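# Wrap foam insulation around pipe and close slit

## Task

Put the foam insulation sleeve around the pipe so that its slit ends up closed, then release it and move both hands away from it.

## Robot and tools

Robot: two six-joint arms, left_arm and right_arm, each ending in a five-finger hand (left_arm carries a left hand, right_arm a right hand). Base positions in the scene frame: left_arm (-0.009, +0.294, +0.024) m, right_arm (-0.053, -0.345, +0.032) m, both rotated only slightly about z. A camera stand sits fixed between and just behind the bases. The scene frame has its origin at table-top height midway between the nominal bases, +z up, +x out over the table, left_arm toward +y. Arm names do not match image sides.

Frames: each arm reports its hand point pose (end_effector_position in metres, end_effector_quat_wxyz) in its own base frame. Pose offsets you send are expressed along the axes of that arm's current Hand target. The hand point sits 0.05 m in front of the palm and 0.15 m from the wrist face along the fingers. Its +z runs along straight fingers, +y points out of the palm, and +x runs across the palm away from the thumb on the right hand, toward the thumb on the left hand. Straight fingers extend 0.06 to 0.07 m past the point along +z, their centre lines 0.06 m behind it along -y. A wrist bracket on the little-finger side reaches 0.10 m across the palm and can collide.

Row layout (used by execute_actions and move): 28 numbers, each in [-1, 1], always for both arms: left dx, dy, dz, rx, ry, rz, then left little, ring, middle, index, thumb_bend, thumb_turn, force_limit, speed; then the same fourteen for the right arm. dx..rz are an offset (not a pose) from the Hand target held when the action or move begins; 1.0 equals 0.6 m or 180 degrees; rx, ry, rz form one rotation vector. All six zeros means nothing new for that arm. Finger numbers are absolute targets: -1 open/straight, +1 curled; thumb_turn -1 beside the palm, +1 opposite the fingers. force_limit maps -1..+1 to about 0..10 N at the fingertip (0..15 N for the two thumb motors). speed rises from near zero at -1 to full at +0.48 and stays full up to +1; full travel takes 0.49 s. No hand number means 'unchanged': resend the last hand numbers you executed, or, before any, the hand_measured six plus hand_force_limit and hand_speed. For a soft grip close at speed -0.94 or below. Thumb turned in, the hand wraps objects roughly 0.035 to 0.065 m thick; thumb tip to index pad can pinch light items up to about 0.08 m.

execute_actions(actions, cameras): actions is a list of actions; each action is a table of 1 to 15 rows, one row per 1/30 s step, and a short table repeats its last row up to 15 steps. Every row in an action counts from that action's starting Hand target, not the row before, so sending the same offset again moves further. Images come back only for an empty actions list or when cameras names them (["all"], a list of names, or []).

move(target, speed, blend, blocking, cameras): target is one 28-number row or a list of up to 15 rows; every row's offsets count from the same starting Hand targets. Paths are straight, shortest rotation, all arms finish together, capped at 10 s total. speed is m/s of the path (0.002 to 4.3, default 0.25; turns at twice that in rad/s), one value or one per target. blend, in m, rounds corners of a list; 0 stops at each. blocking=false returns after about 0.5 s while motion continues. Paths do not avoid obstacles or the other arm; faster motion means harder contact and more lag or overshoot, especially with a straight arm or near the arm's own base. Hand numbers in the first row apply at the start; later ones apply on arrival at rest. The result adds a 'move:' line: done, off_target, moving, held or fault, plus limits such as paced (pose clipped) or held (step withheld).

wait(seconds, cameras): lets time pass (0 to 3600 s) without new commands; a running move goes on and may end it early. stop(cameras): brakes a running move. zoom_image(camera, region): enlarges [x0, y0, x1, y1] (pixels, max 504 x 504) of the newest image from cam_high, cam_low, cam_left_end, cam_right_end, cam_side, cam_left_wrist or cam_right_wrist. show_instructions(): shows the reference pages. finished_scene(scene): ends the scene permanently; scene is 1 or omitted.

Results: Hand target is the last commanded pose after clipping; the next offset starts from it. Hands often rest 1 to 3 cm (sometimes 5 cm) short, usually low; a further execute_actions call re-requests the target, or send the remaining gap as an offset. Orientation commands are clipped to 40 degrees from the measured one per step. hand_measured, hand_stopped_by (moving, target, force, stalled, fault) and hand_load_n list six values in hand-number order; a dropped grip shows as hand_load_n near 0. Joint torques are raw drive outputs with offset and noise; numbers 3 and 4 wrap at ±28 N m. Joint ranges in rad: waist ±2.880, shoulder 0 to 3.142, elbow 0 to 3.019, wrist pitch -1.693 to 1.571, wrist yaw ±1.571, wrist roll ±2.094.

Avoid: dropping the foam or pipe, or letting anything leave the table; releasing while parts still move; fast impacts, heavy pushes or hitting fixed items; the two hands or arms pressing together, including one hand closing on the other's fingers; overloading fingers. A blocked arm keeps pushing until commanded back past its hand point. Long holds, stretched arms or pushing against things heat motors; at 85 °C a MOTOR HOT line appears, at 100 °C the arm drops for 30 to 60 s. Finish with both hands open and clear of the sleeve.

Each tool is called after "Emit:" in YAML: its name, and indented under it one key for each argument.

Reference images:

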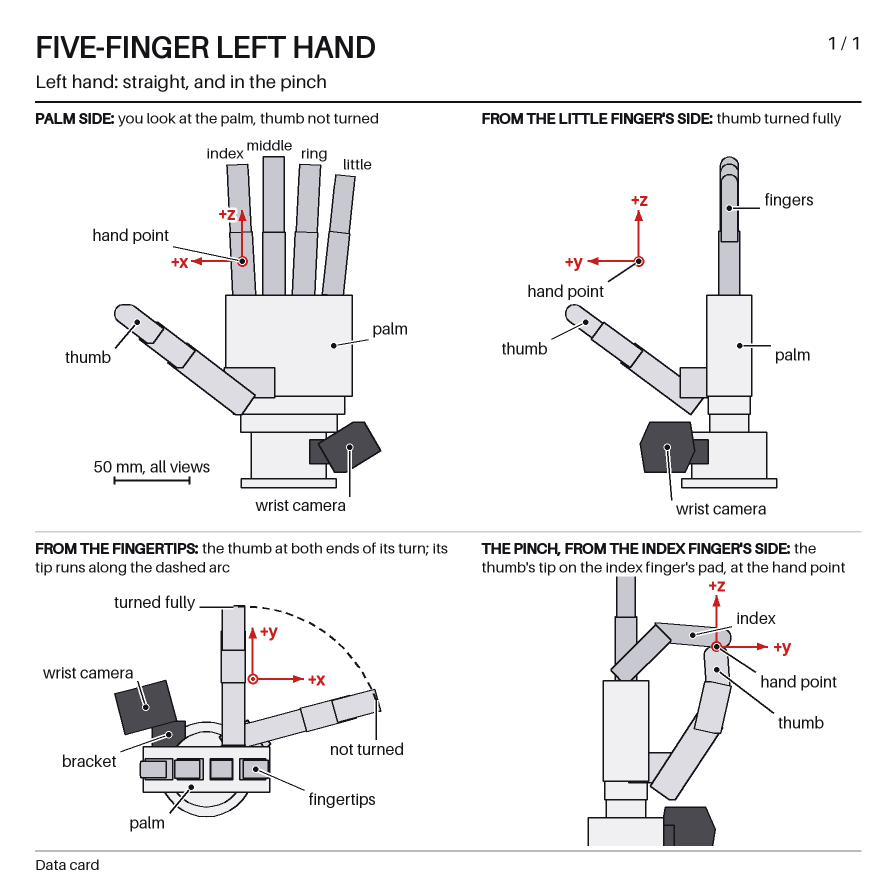

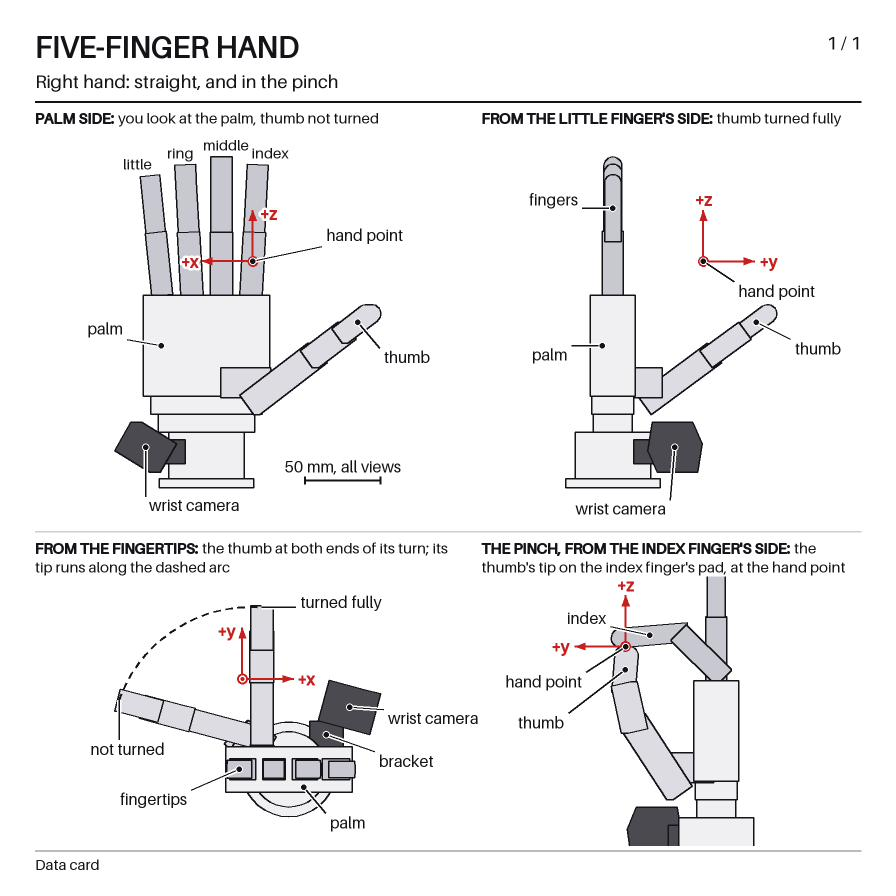

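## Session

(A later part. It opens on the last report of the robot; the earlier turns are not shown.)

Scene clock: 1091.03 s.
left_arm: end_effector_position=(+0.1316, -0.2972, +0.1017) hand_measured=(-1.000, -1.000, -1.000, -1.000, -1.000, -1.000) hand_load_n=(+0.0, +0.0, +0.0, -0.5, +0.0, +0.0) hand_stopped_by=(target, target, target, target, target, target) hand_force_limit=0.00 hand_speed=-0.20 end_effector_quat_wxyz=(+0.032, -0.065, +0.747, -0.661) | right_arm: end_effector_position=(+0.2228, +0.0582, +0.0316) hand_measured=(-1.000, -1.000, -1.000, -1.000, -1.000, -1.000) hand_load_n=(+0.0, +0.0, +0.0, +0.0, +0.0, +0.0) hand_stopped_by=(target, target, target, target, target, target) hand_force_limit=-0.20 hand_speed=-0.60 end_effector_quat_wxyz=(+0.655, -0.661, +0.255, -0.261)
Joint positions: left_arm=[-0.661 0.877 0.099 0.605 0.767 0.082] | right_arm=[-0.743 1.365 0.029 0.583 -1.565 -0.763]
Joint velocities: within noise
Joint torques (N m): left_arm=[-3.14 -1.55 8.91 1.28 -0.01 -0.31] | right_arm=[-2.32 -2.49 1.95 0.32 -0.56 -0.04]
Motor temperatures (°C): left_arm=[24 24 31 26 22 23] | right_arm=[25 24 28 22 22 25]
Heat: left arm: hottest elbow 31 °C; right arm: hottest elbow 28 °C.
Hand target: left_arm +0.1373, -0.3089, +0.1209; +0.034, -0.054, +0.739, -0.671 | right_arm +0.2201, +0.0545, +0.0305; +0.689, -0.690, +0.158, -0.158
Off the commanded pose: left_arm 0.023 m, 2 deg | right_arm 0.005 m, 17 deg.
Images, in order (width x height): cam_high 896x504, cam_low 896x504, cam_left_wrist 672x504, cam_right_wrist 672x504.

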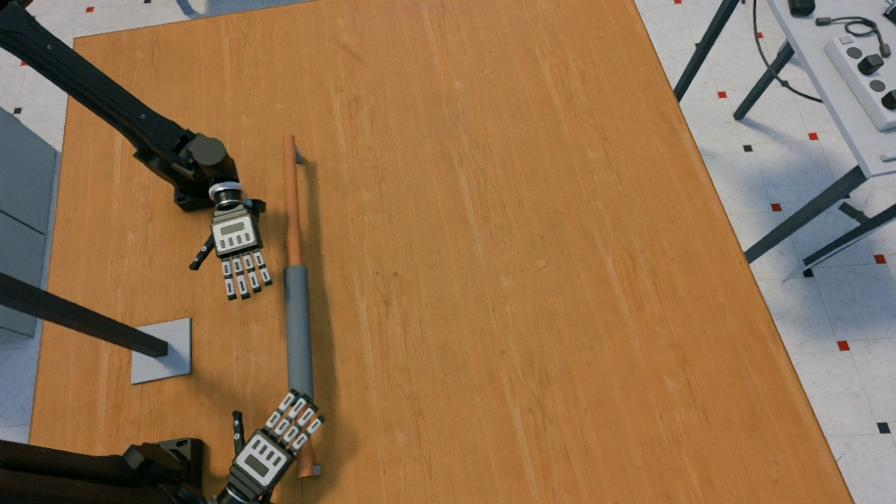

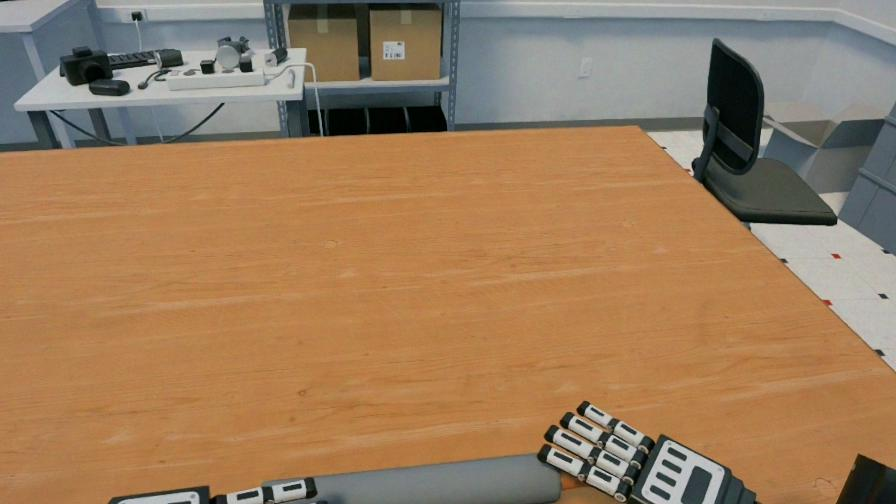

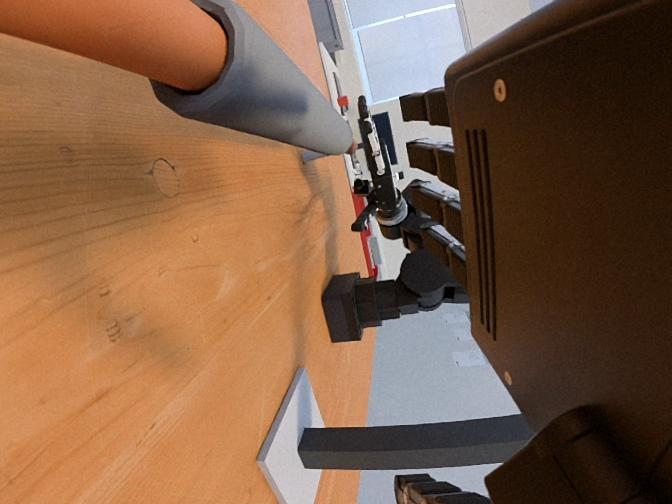

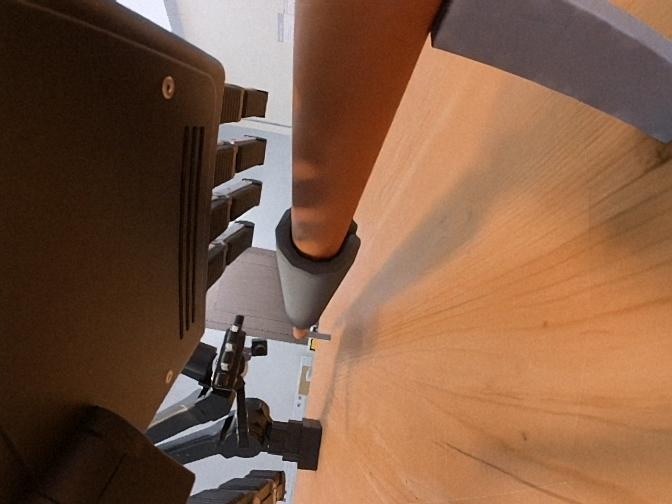

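Emit:
move:
  target:
    - [0,0,0,0,0,0,-1,-1,-1,-1,-1,-1,0,-0.2, 0,-0.2,0,0,0,0,-1,-1,-1,-1,-1,-1,-0.2,-0.6]
    - [0,0,0,0,0,0,-1,-1,-1,-1,-1,-1,0,-0.2, -0.0702,-0.3958,0.2427,-0.446,0.268,0.268,-1,-1,-1,-1,-1,-1,-0.2,-0.6]
  speed: 0.15
  cameras: ["cam_high", "cam_left_end", "cam_side", "cam_right_end"]

Scene clock: 1101.43 s.
left_arm: end_effector_position=(+0.1316, -0.2972, +0.1017) hand_measured=(-1.000, -1.000, -1.000, -1.000, -1.000, -1.000) hand_load_n=(+0.0, +0.0, +0.0, +0.0, +0.0, -0.5) hand_stopped_by=(target, target, target, target, target, target) hand_force_limit=0.00 hand_speed=-0.20 end_effector_quat_wxyz=(+0.032, -0.065, +0.747, -0.661) | right_arm: end_effector_position=(+0.2396, +0.1954, +0.2550) hand_measured=(-1.000, -1.000, -1.000, -1.000, -1.000, -1.000) hand_load_n=(+0.0, -0.5, +0.0, +0.0, +0.0, -0.5) hand_stopped_by=(target, target, target, target, target, target) hand_force_limit=-0.20 hand_speed=-0.60 end_effector_quat_wxyz=(+0.012, +0.719, -0.695, -0.002)
Joint positions: left_arm=[-0.661 0.877 0.099 0.605 0.767 0.082] | right_arm=[0.509 1.255 1.283 -1.624 0.003 0.476]
Joint torques (N m): left_arm=[-2.9 -1.44 8.87 1.28 -0.01 -0.31] | right_arm=[-0.26 -7 9.2 -0.43 -0.08 0.13]
Heat: left arm: hottest elbow 31 °C; right arm: hottest elbow 29 °C.
Hand target: left_arm +0.1373, -0.3089, +0.1209; +0.034, -0.054, +0.739, -0.671 | right_arm +0.2456, +0.2045, +0.2678; +0.000, +0.720, -0.694, +0.001
Off the commanded pose: left_arm 0.023 m, 2 deg | right_arm 0.017 m, 1 deg.
move: off_target (right_arm)
Images, in order (width x height): cam_high 896x504, cam_left_end 896x504, cam_right_end 896x504, cam_side 896x504.

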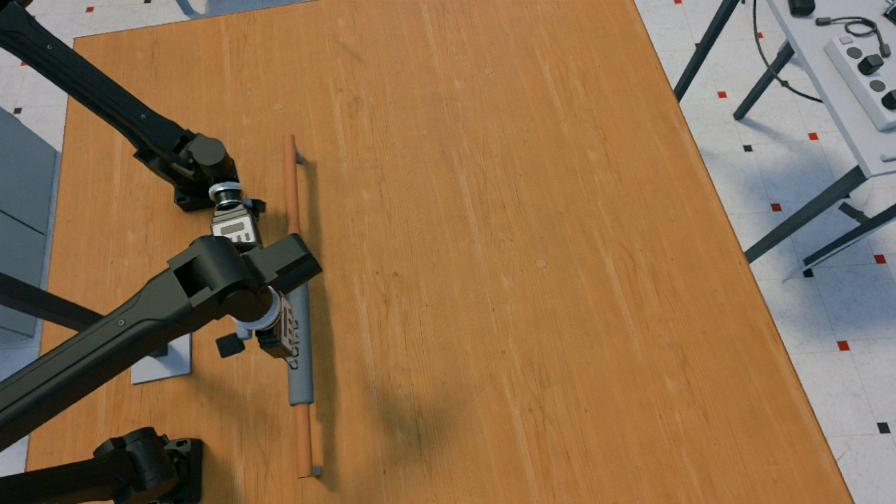

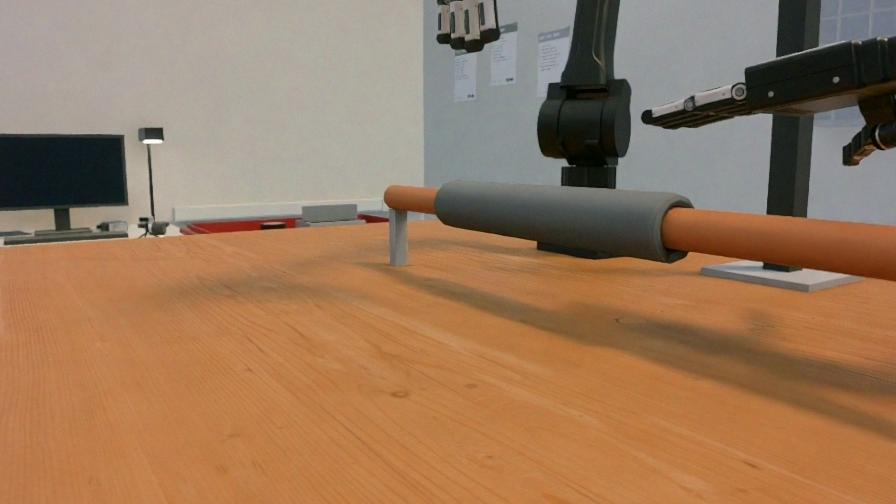

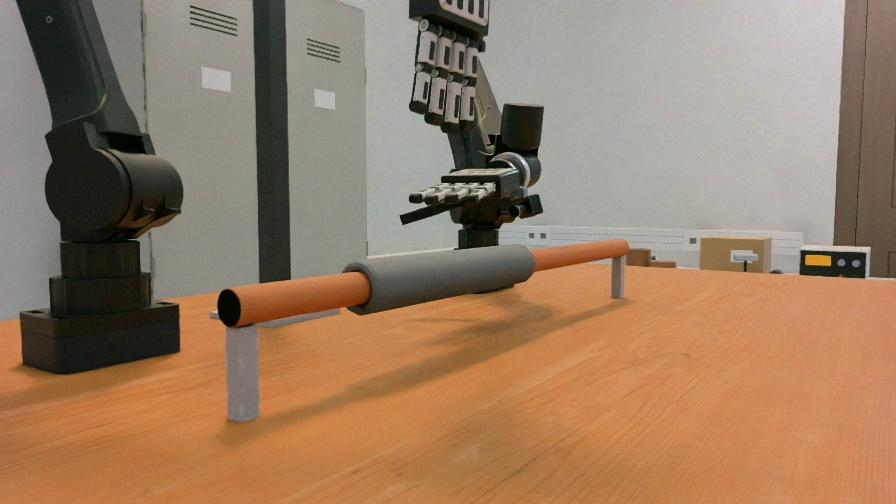

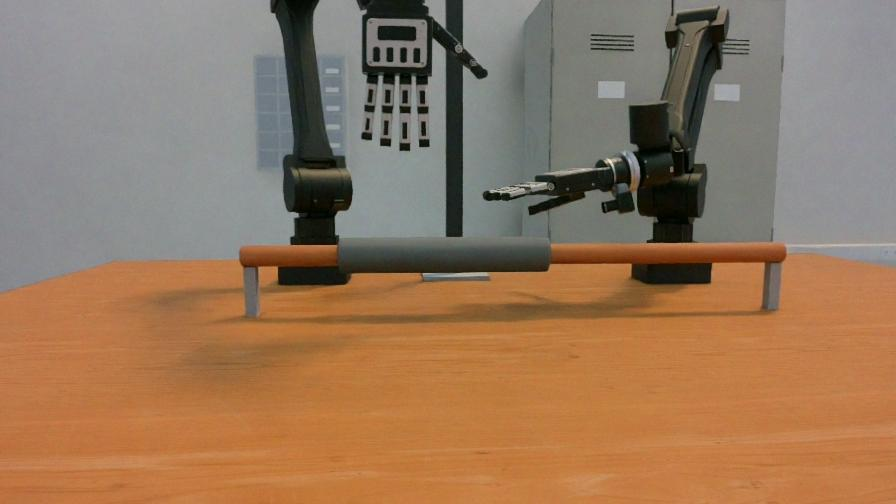

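Emit:
zoom_image:
  camera: "cam_left_end"
  region: [630, 180, 710, 270]

Emit:
zoom_image:
  camera: "cam_right_end"
  region: [330, 250, 400, 320]

Scaled by 5.600.

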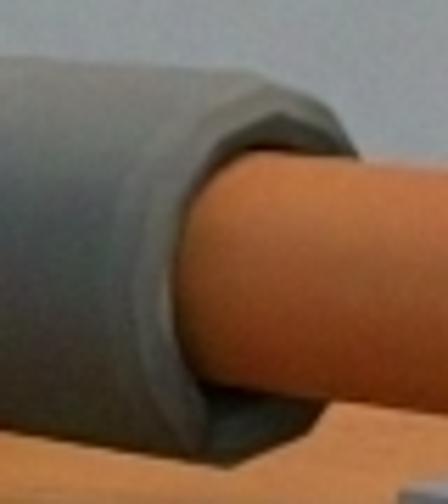

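Scaled by 7.200.

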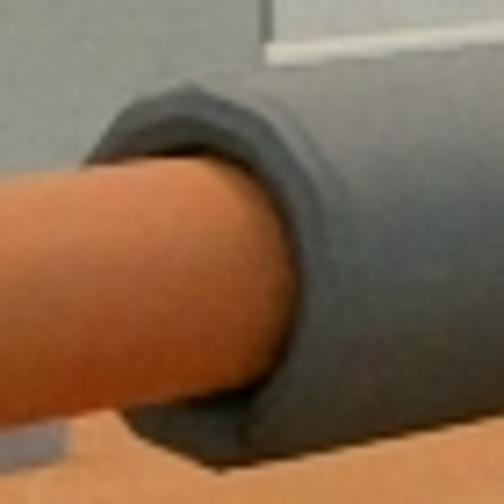

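Emit:
move:
  target: [0,0,0,0,0,0,-1,-1,-1,-1,-1,-1,0,-0.2, -0.0413,-0.0531,0.2330,0.2222,0,0,-0.5,-0.5,-0.5,-0.5,-1,1,-0.2,-0.6]
  speed: 0.12
  cameras: ["cam_high", "cam_left_end", "cam_side", "cam_right_end", "cam_left_wrist"]

Scene clock: 1106.60 s.
left_arm: end_effector_position=(+0.1316, -0.2972, +0.1017) hand_measured=(-1.000, -1.000, -1.000, -1.000, -1.000, -1.000) hand_load_n=(+0.0, +0.0, +0.0, +0.0, +0.0, +0.0) hand_stopped_by=(target, target, target, target, target, target) hand_force_limit=0.00 hand_speed=-0.20 end_effector_quat_wxyz=(+0.032, -0.065, +0.747, -0.661) | right_arm: end_effector_position=(+0.2744, +0.2222, +0.1183) hand_measured=(-0.500, -0.500, -0.500, -0.500, -1.000, +1.000) hand_load_n=(+0.0, +0.0, +0.0, +0.0, +0.0, +0.0) hand_stopped_by=(target, target, target, target, target, target) hand_force_limit=-0.20 hand_speed=-0.60 end_effector_quat_wxyz=(-0.226, +0.682, -0.654, +0.238)
Joint positions: left_arm=[-0.661 0.877 0.099 0.605 0.767 0.082] | right_arm=[0.768 1.015 0.709 -0.749 0.447 0.606]
Joint torques (N m): left_arm=[-2.78 -1.67 8.9 1.22 -0.01 -0.33] | right_arm=[-0.15 -5.66 7.1 1.31 0.39 0.07]
Heat: left arm: hottest elbow 31 °C; right arm: hottest elbow 29 °C.
Hand target: left_arm +0.1373, -0.3089, +0.1209; +0.034, -0.054, +0.739, -0.671 | right_arm +0.2766, +0.2302, +0.1281; -0.246, +0.677, -0.652, +0.238
Off the commanded pose: left_arm 0.023 m, 2 deg | right_arm 0.013 m, 2 deg.
move: off_target (right_arm)
Images, in order (width x height): cam_high 896x504, cam_left_end 896x504, cam_right_end 896x504, cam_side 896x504, cam_left_wrist 672x504.

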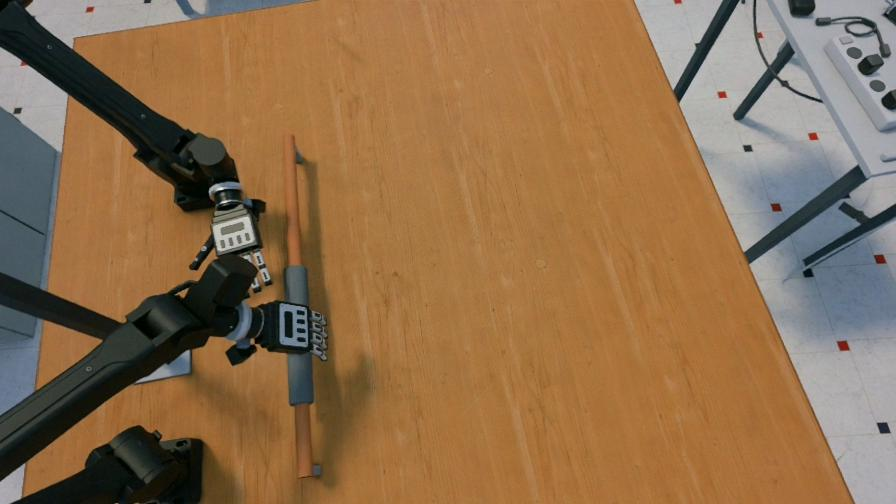

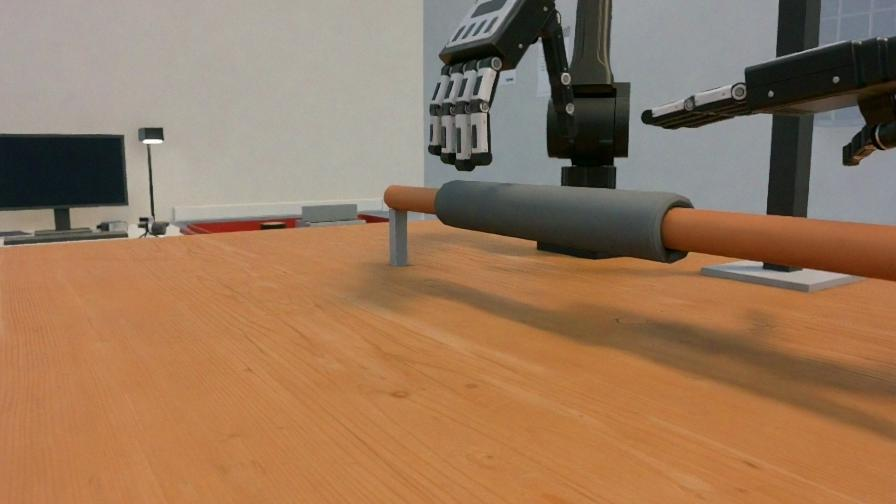

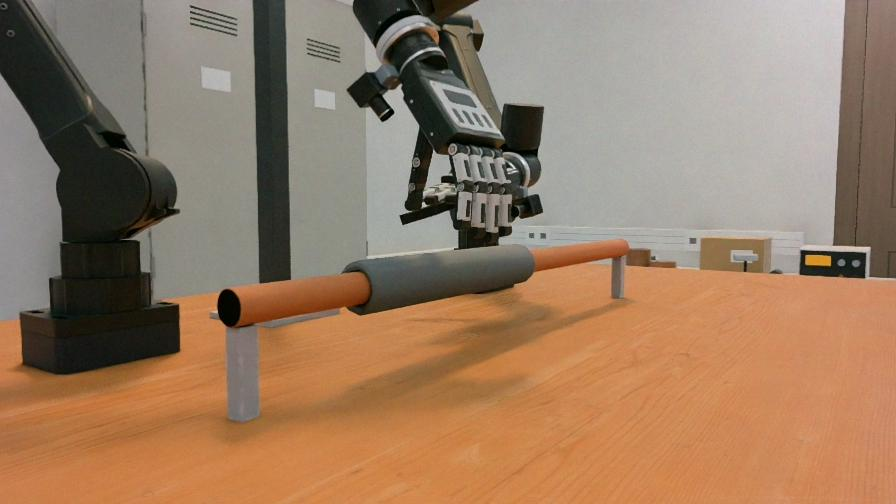

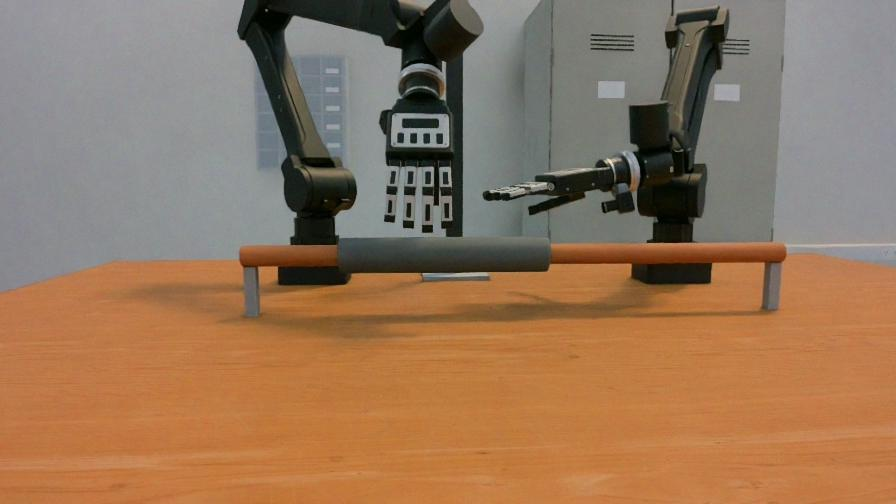

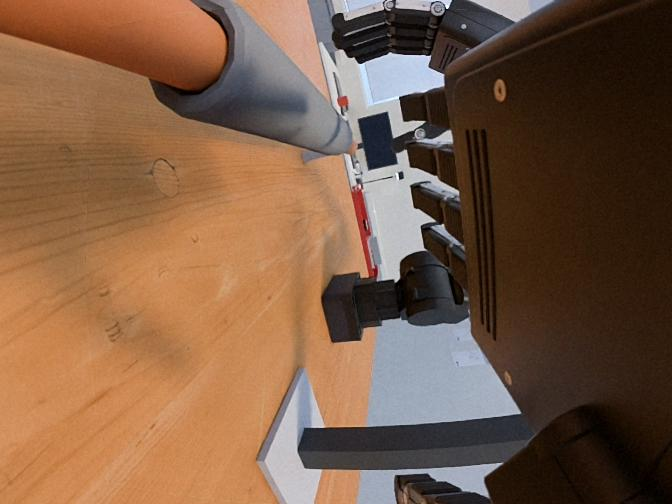

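Emit:
move:
  target: [0,0,0,0,0,0,-1,-1,-1,-1,-1,-1,0,-0.2, 0.05,0.055,0.0626,0,0,0,-0.5,-0.5,-0.5,-0.5,-1,1,-0.2,-0.6]
  speed: 0.08
  cameras: ["cam_left_end", "cam_right_end", "cam_side"]

Emit:
zoom_image:
  camera: "cam_left_end"
  region: [380, 60, 700, 300]

Emit:
zoom_image:
  camera: "cam_right_end"
  region: [320, 130, 560, 330]

Scene clock: 1108.40 s.
left_arm: end_effector_position=(+0.1316, -0.2972, +0.1017) hand_measured=(-1.000, -1.000, -1.000, -1.000, -1.000, -1.000) hand_load_n=(+0.0, +0.0, -0.5, +0.0, +0.0, -0.5) hand_stopped_by=(target, target, target, target, target, target) hand_force_limit=0.00 hand_speed=-0.20 end_effector_quat_wxyz=(+0.032, -0.065, +0.747, -0.661) | right_arm: end_effector_position=(+0.2686, +0.1990, +0.0690) hand_measured=(-0.500, -0.500, -0.500, -0.500, -1.000, +1.000) hand_load_n=(+0.0, +0.0, +0.0, +0.0, +0.0, +0.0) hand_stopped_by=(target, target, target, target, target, target) hand_force_limit=-0.20 hand_speed=-0.60 end_effector_quat_wxyz=(-0.231, +0.684, -0.651, +0.235)
Joint positions: left_arm=[-0.661 0.877 0.099 0.605 0.767 0.082] | right_arm=[0.713 1.003 0.559 -0.58 0.41 0.546]
Joint torques (N m): left_arm=[-2.73 -1.73 8.88 1.25 -0.01 -0.31] | right_arm=[-2.14 -5.3 6.75 1.43 0.15 -0.05]
Heat: left arm: hottest elbow 32 °C; right arm: hottest elbow 29 °C.
Hand target: left_arm +0.1373, -0.3089, +0.1209; +0.034, -0.054, +0.739, -0.671 | right_arm +0.2766, +0.2001, +0.0781; -0.246, +0.677, -0.652, +0.238
Off the commanded pose: left_arm 0.023 m, 2 deg | right_arm 0.012 m, 2 deg.
move: off_target (right_arm)

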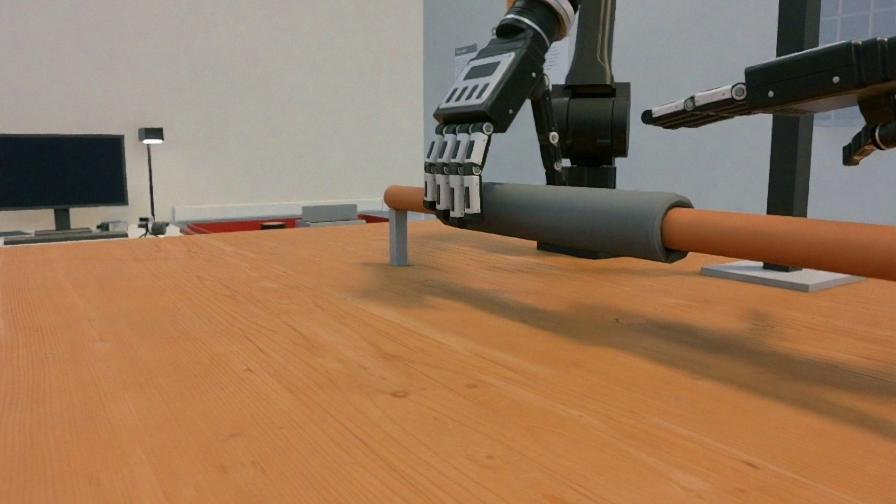

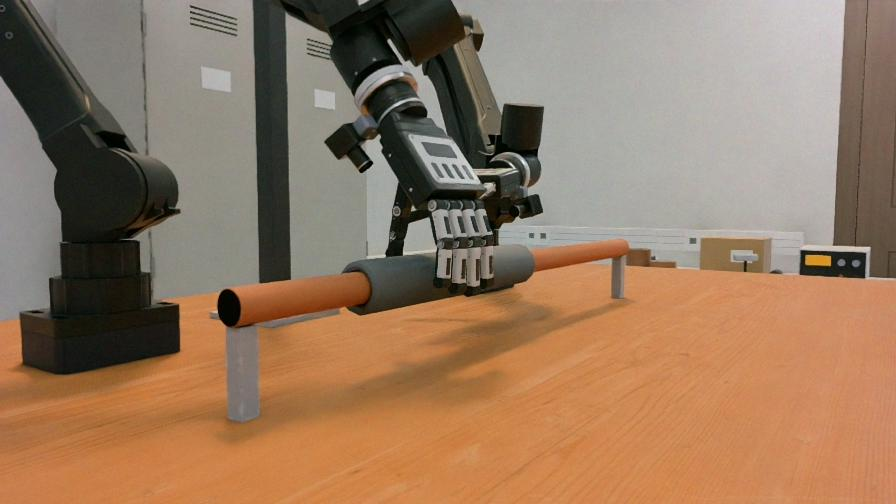

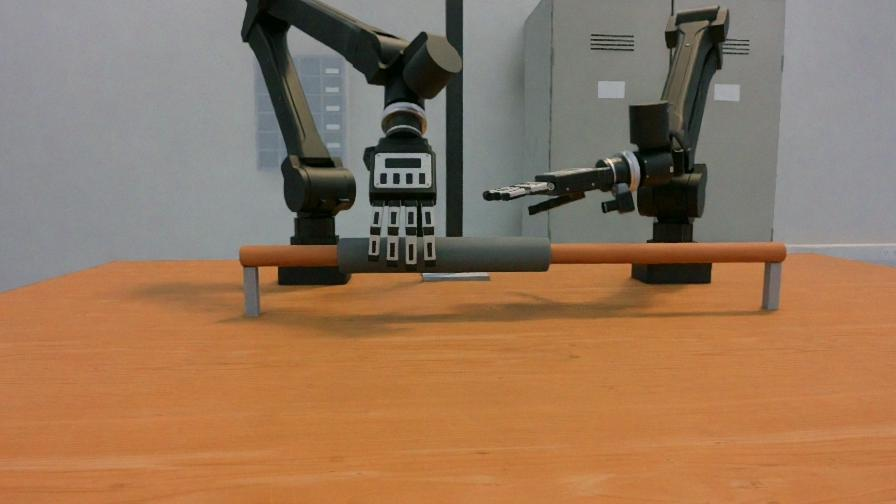

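Scaled by 1.575.

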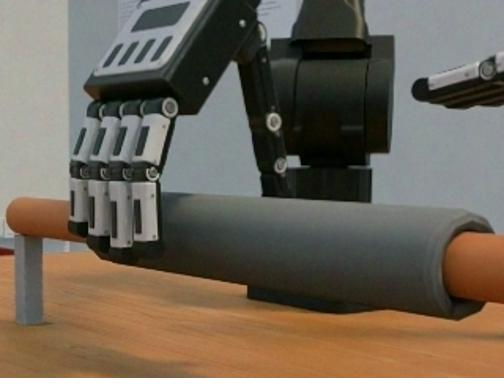

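Scaled by 2.100.

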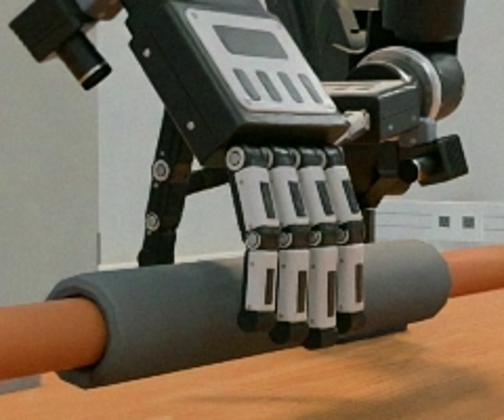

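Emit:
move:
  target: [0,0,0,0,0,0,-1,-1,-1,-1,-1,-1,0,-0.2, 0.0006,0.031,0.0602,0,0,0,-0.5,-0.5,-0.5,-0.5,-1,1,-0.2,-0.6]
  speed: 0.05
  cameras: ["cam_left_end", "cam_right_end", "cam_side"]

Emit:
zoom_image:
  camera: "cam_left_end"
  region: [380, 60, 700, 300]

Emit:
zoom_image:
  camera: "cam_right_end"
  region: [320, 130, 560, 330]

Scene clock: 1110.03 s.
left_arm: end_effector_position=(+0.1316, -0.2972, +0.1017) hand_measured=(-1.000, -1.000, -1.000, -1.000, -1.000, -1.000) hand_load_n=(+0.0, +0.0, +0.0, +0.0, +0.0, -0.5) hand_stopped_by=(target, target, target, target, target, target) hand_force_limit=0.00 hand_speed=-0.20 end_effector_quat_wxyz=(+0.032, -0.065, +0.747, -0.661) | right_arm: end_effector_position=(+0.2787, +0.2001, +0.0374) hand_measured=(-0.500, -0.500, -0.500, -0.500, -1.000, +1.000) hand_load_n=(+0.0, +0.0, +0.0, +0.0, +0.0, +0.0) hand_stopped_by=(target, target, target, target, target, target) hand_force_limit=-0.20 hand_speed=-0.60 end_effector_quat_wxyz=(-0.242, +0.680, -0.650, +0.236)
Joint positions: left_arm=[-0.661 0.877 0.099 0.605 0.767 0.082] | right_arm=[0.691 1.077 0.5 -0.413 0.398 0.525]
Joint torques (N m): left_arm=[-3.14 -1.73 8.9 1.29 -0.02 -0.31] | right_arm=[-2.9 -4.07 6.32 1.42 0.13 -0.07]
Heat: left arm: hottest elbow 32 °C; right arm: hottest elbow 29 °C.
Hand target: left_arm +0.1373, -0.3089, +0.1209; +0.034, -0.054, +0.739, -0.671 | right_arm +0.2855, +0.2000, +0.0384; -0.246, +0.677, -0.652, +0.238
Off the commanded pose: left_arm 0.023 m, 2 deg | right_arm 0.007 m, 1 deg.
move: done

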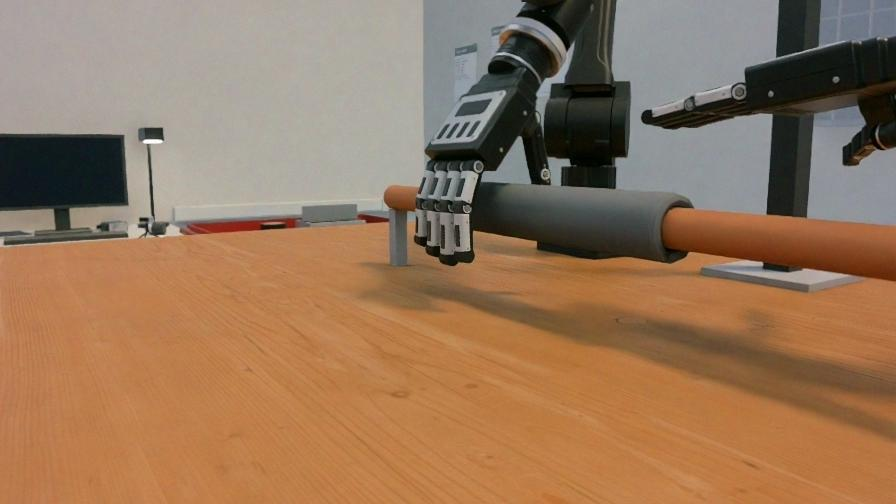

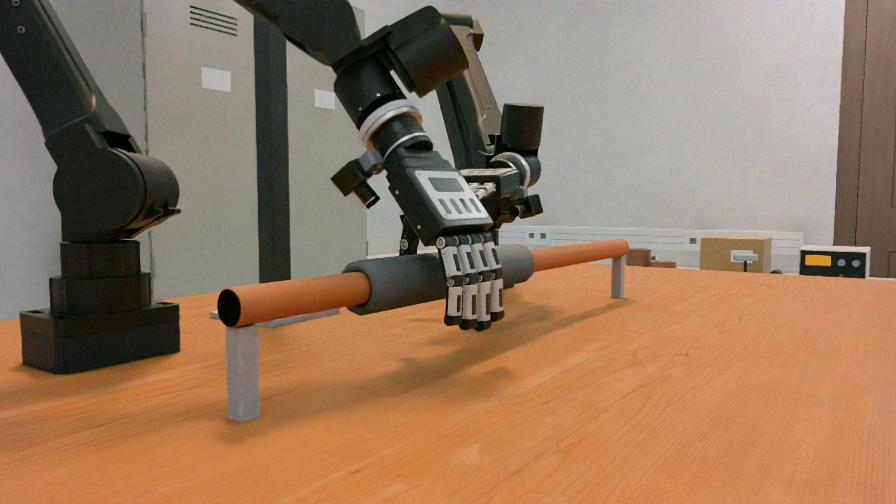

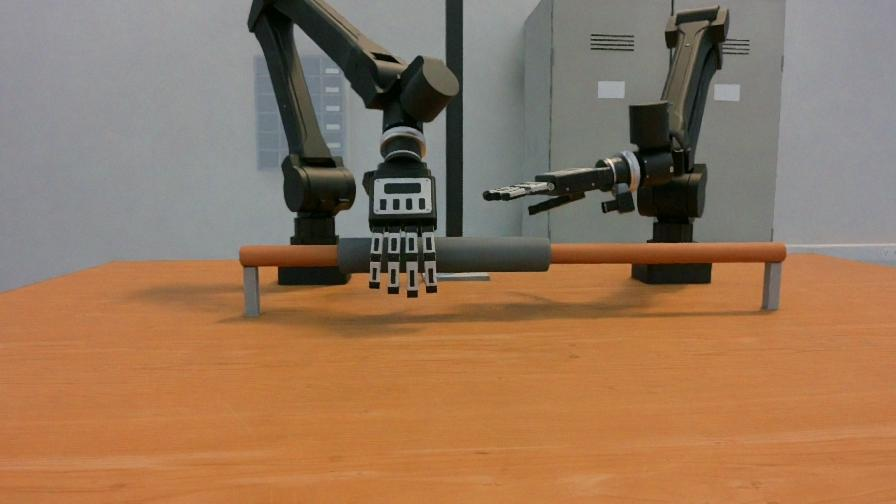

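Scaled by 1.575.

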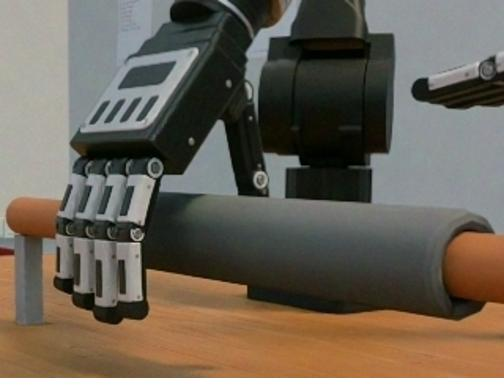

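Scaled by 2.100.

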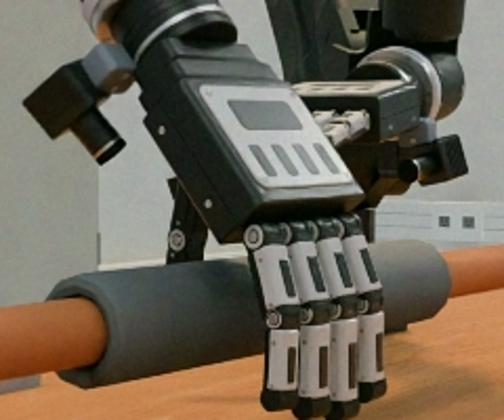

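Emit:
move:
  target:
    - [0,0,0,0,0,0,-1,-1,-1,-1,-1,-1,0,-0.2, 0,0.0064,0.0077,0,0,0,-0.5,-0.5,-0.5,-0.5,-1,1,-0.2,-0.6]
    - [0,0,0,0,0,0,-1,-1,-1,-1,-1,-1,0,-0.2, 0,0.0064,0.0077,0,0,0,0.15,0.15,0.15,0.15,-1,1,-0.6,-0.85]
  speed: 0.05
  cameras: ["cam_left_end", "cam_right_end", "cam_side", "cam_left_wrist"]

Emit:
zoom_image:
  camera: "cam_left_end"
  region: [380, 60, 700, 300]

Emit:
zoom_image:
  camera: "cam_right_end"
  region: [320, 130, 560, 330]

Scene clock: 1112.73 s.
left_arm: end_effector_position=(+0.1316, -0.2972, +0.1017) hand_measured=(-1.000, -1.000, -1.000, -1.000, -1.000, -1.000) hand_load_n=(+0.0, +0.0, +0.0, +0.0, +0.0, +0.0) hand_stopped_by=(target, target, target, target, target, target) hand_force_limit=0.00 hand_speed=-0.20 end_effector_quat_wxyz=(+0.032, -0.065, +0.747, -0.661) | right_arm: end_effector_position=(+0.2786, +0.1999, +0.0311) hand_measured=(+0.150, +0.150, +0.150, +0.150, -1.000, +1.000) hand_load_n=(+0.0, +0.0, +0.0, +0.0, +0.0, +0.0) hand_stopped_by=(target, target, target, target, target, target) hand_force_limit=-0.60 hand_speed=-0.85 end_effector_quat_wxyz=(-0.242, +0.680, -0.650, +0.236)
Joint positions: left_arm=[-0.661 0.877 0.099 0.605 0.767 0.082] | right_arm=[0.69 1.092 0.489 -0.389 0.397 0.525]
Joint torques (N m): left_arm=[-2.84 -1.44 8.85 1.2 0 -0.31] | right_arm=[-2.43 -3.9 6.19 1.4 0.16 -0.05]
Heat: left arm: hottest elbow 32 °C; right arm: hottest elbow 29 °C.
Hand target: left_arm +0.1373, -0.3089, +0.1209; +0.034, -0.054, +0.739, -0.671 | right_arm +0.2855, +0.1999, +0.0324; -0.246, +0.677, -0.652, +0.238
Off the commanded pose: left_arm 0.023 m, 2 deg | right_arm 0.007 m, 1 deg.
move: done

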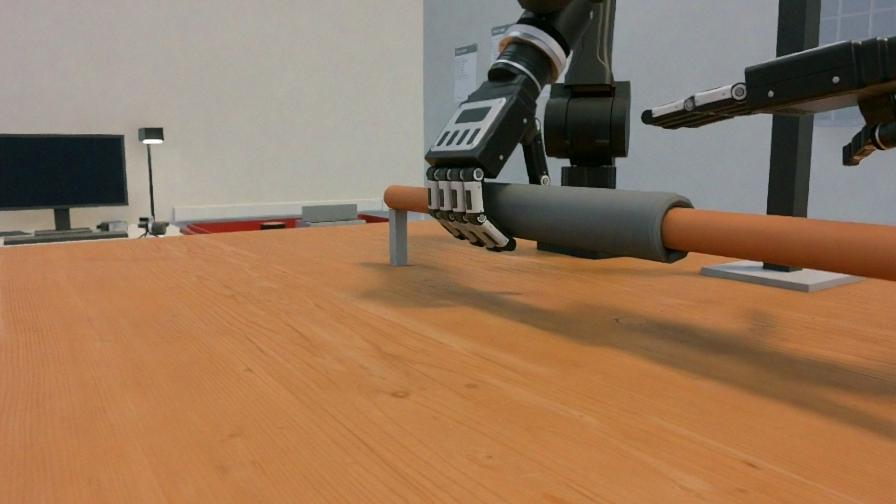

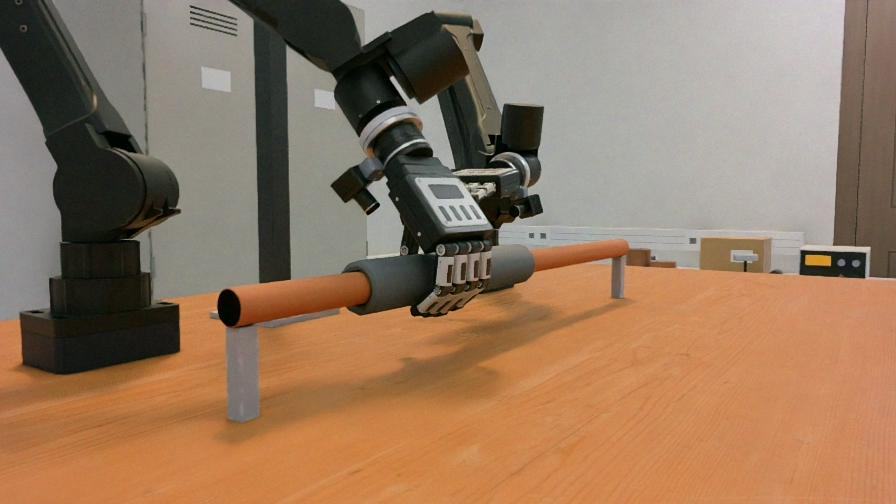

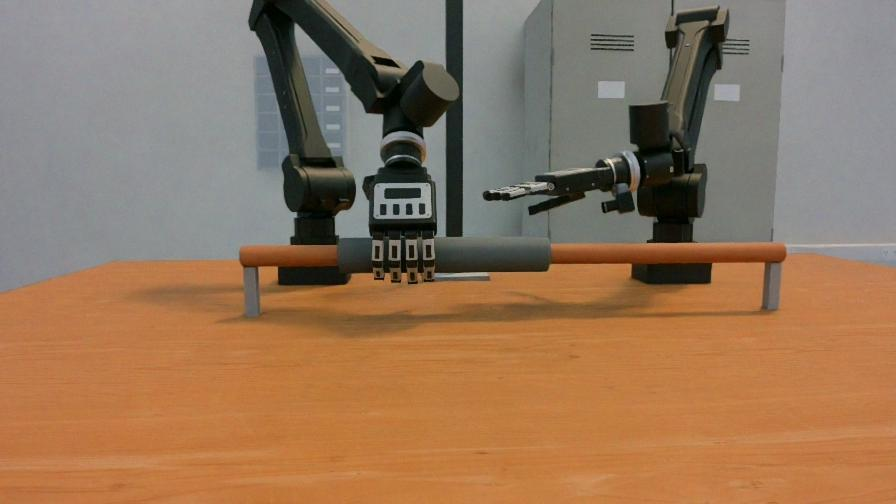

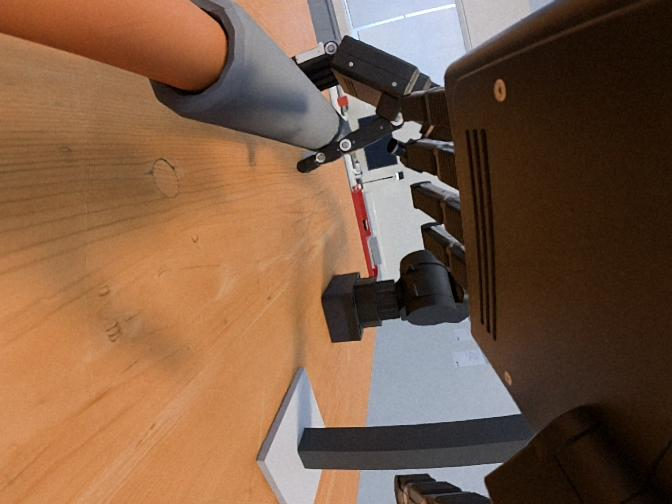

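Scaled by 1.575.

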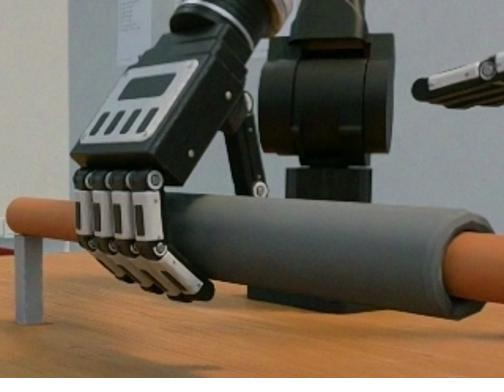

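Scaled by 2.100.

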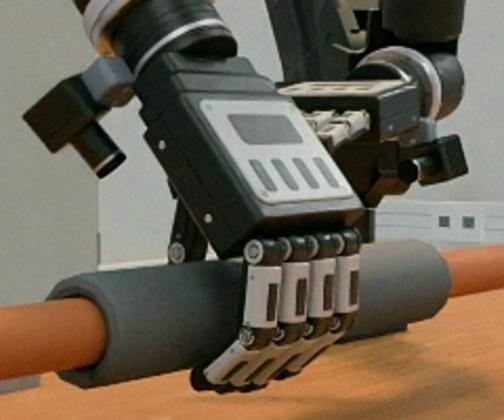

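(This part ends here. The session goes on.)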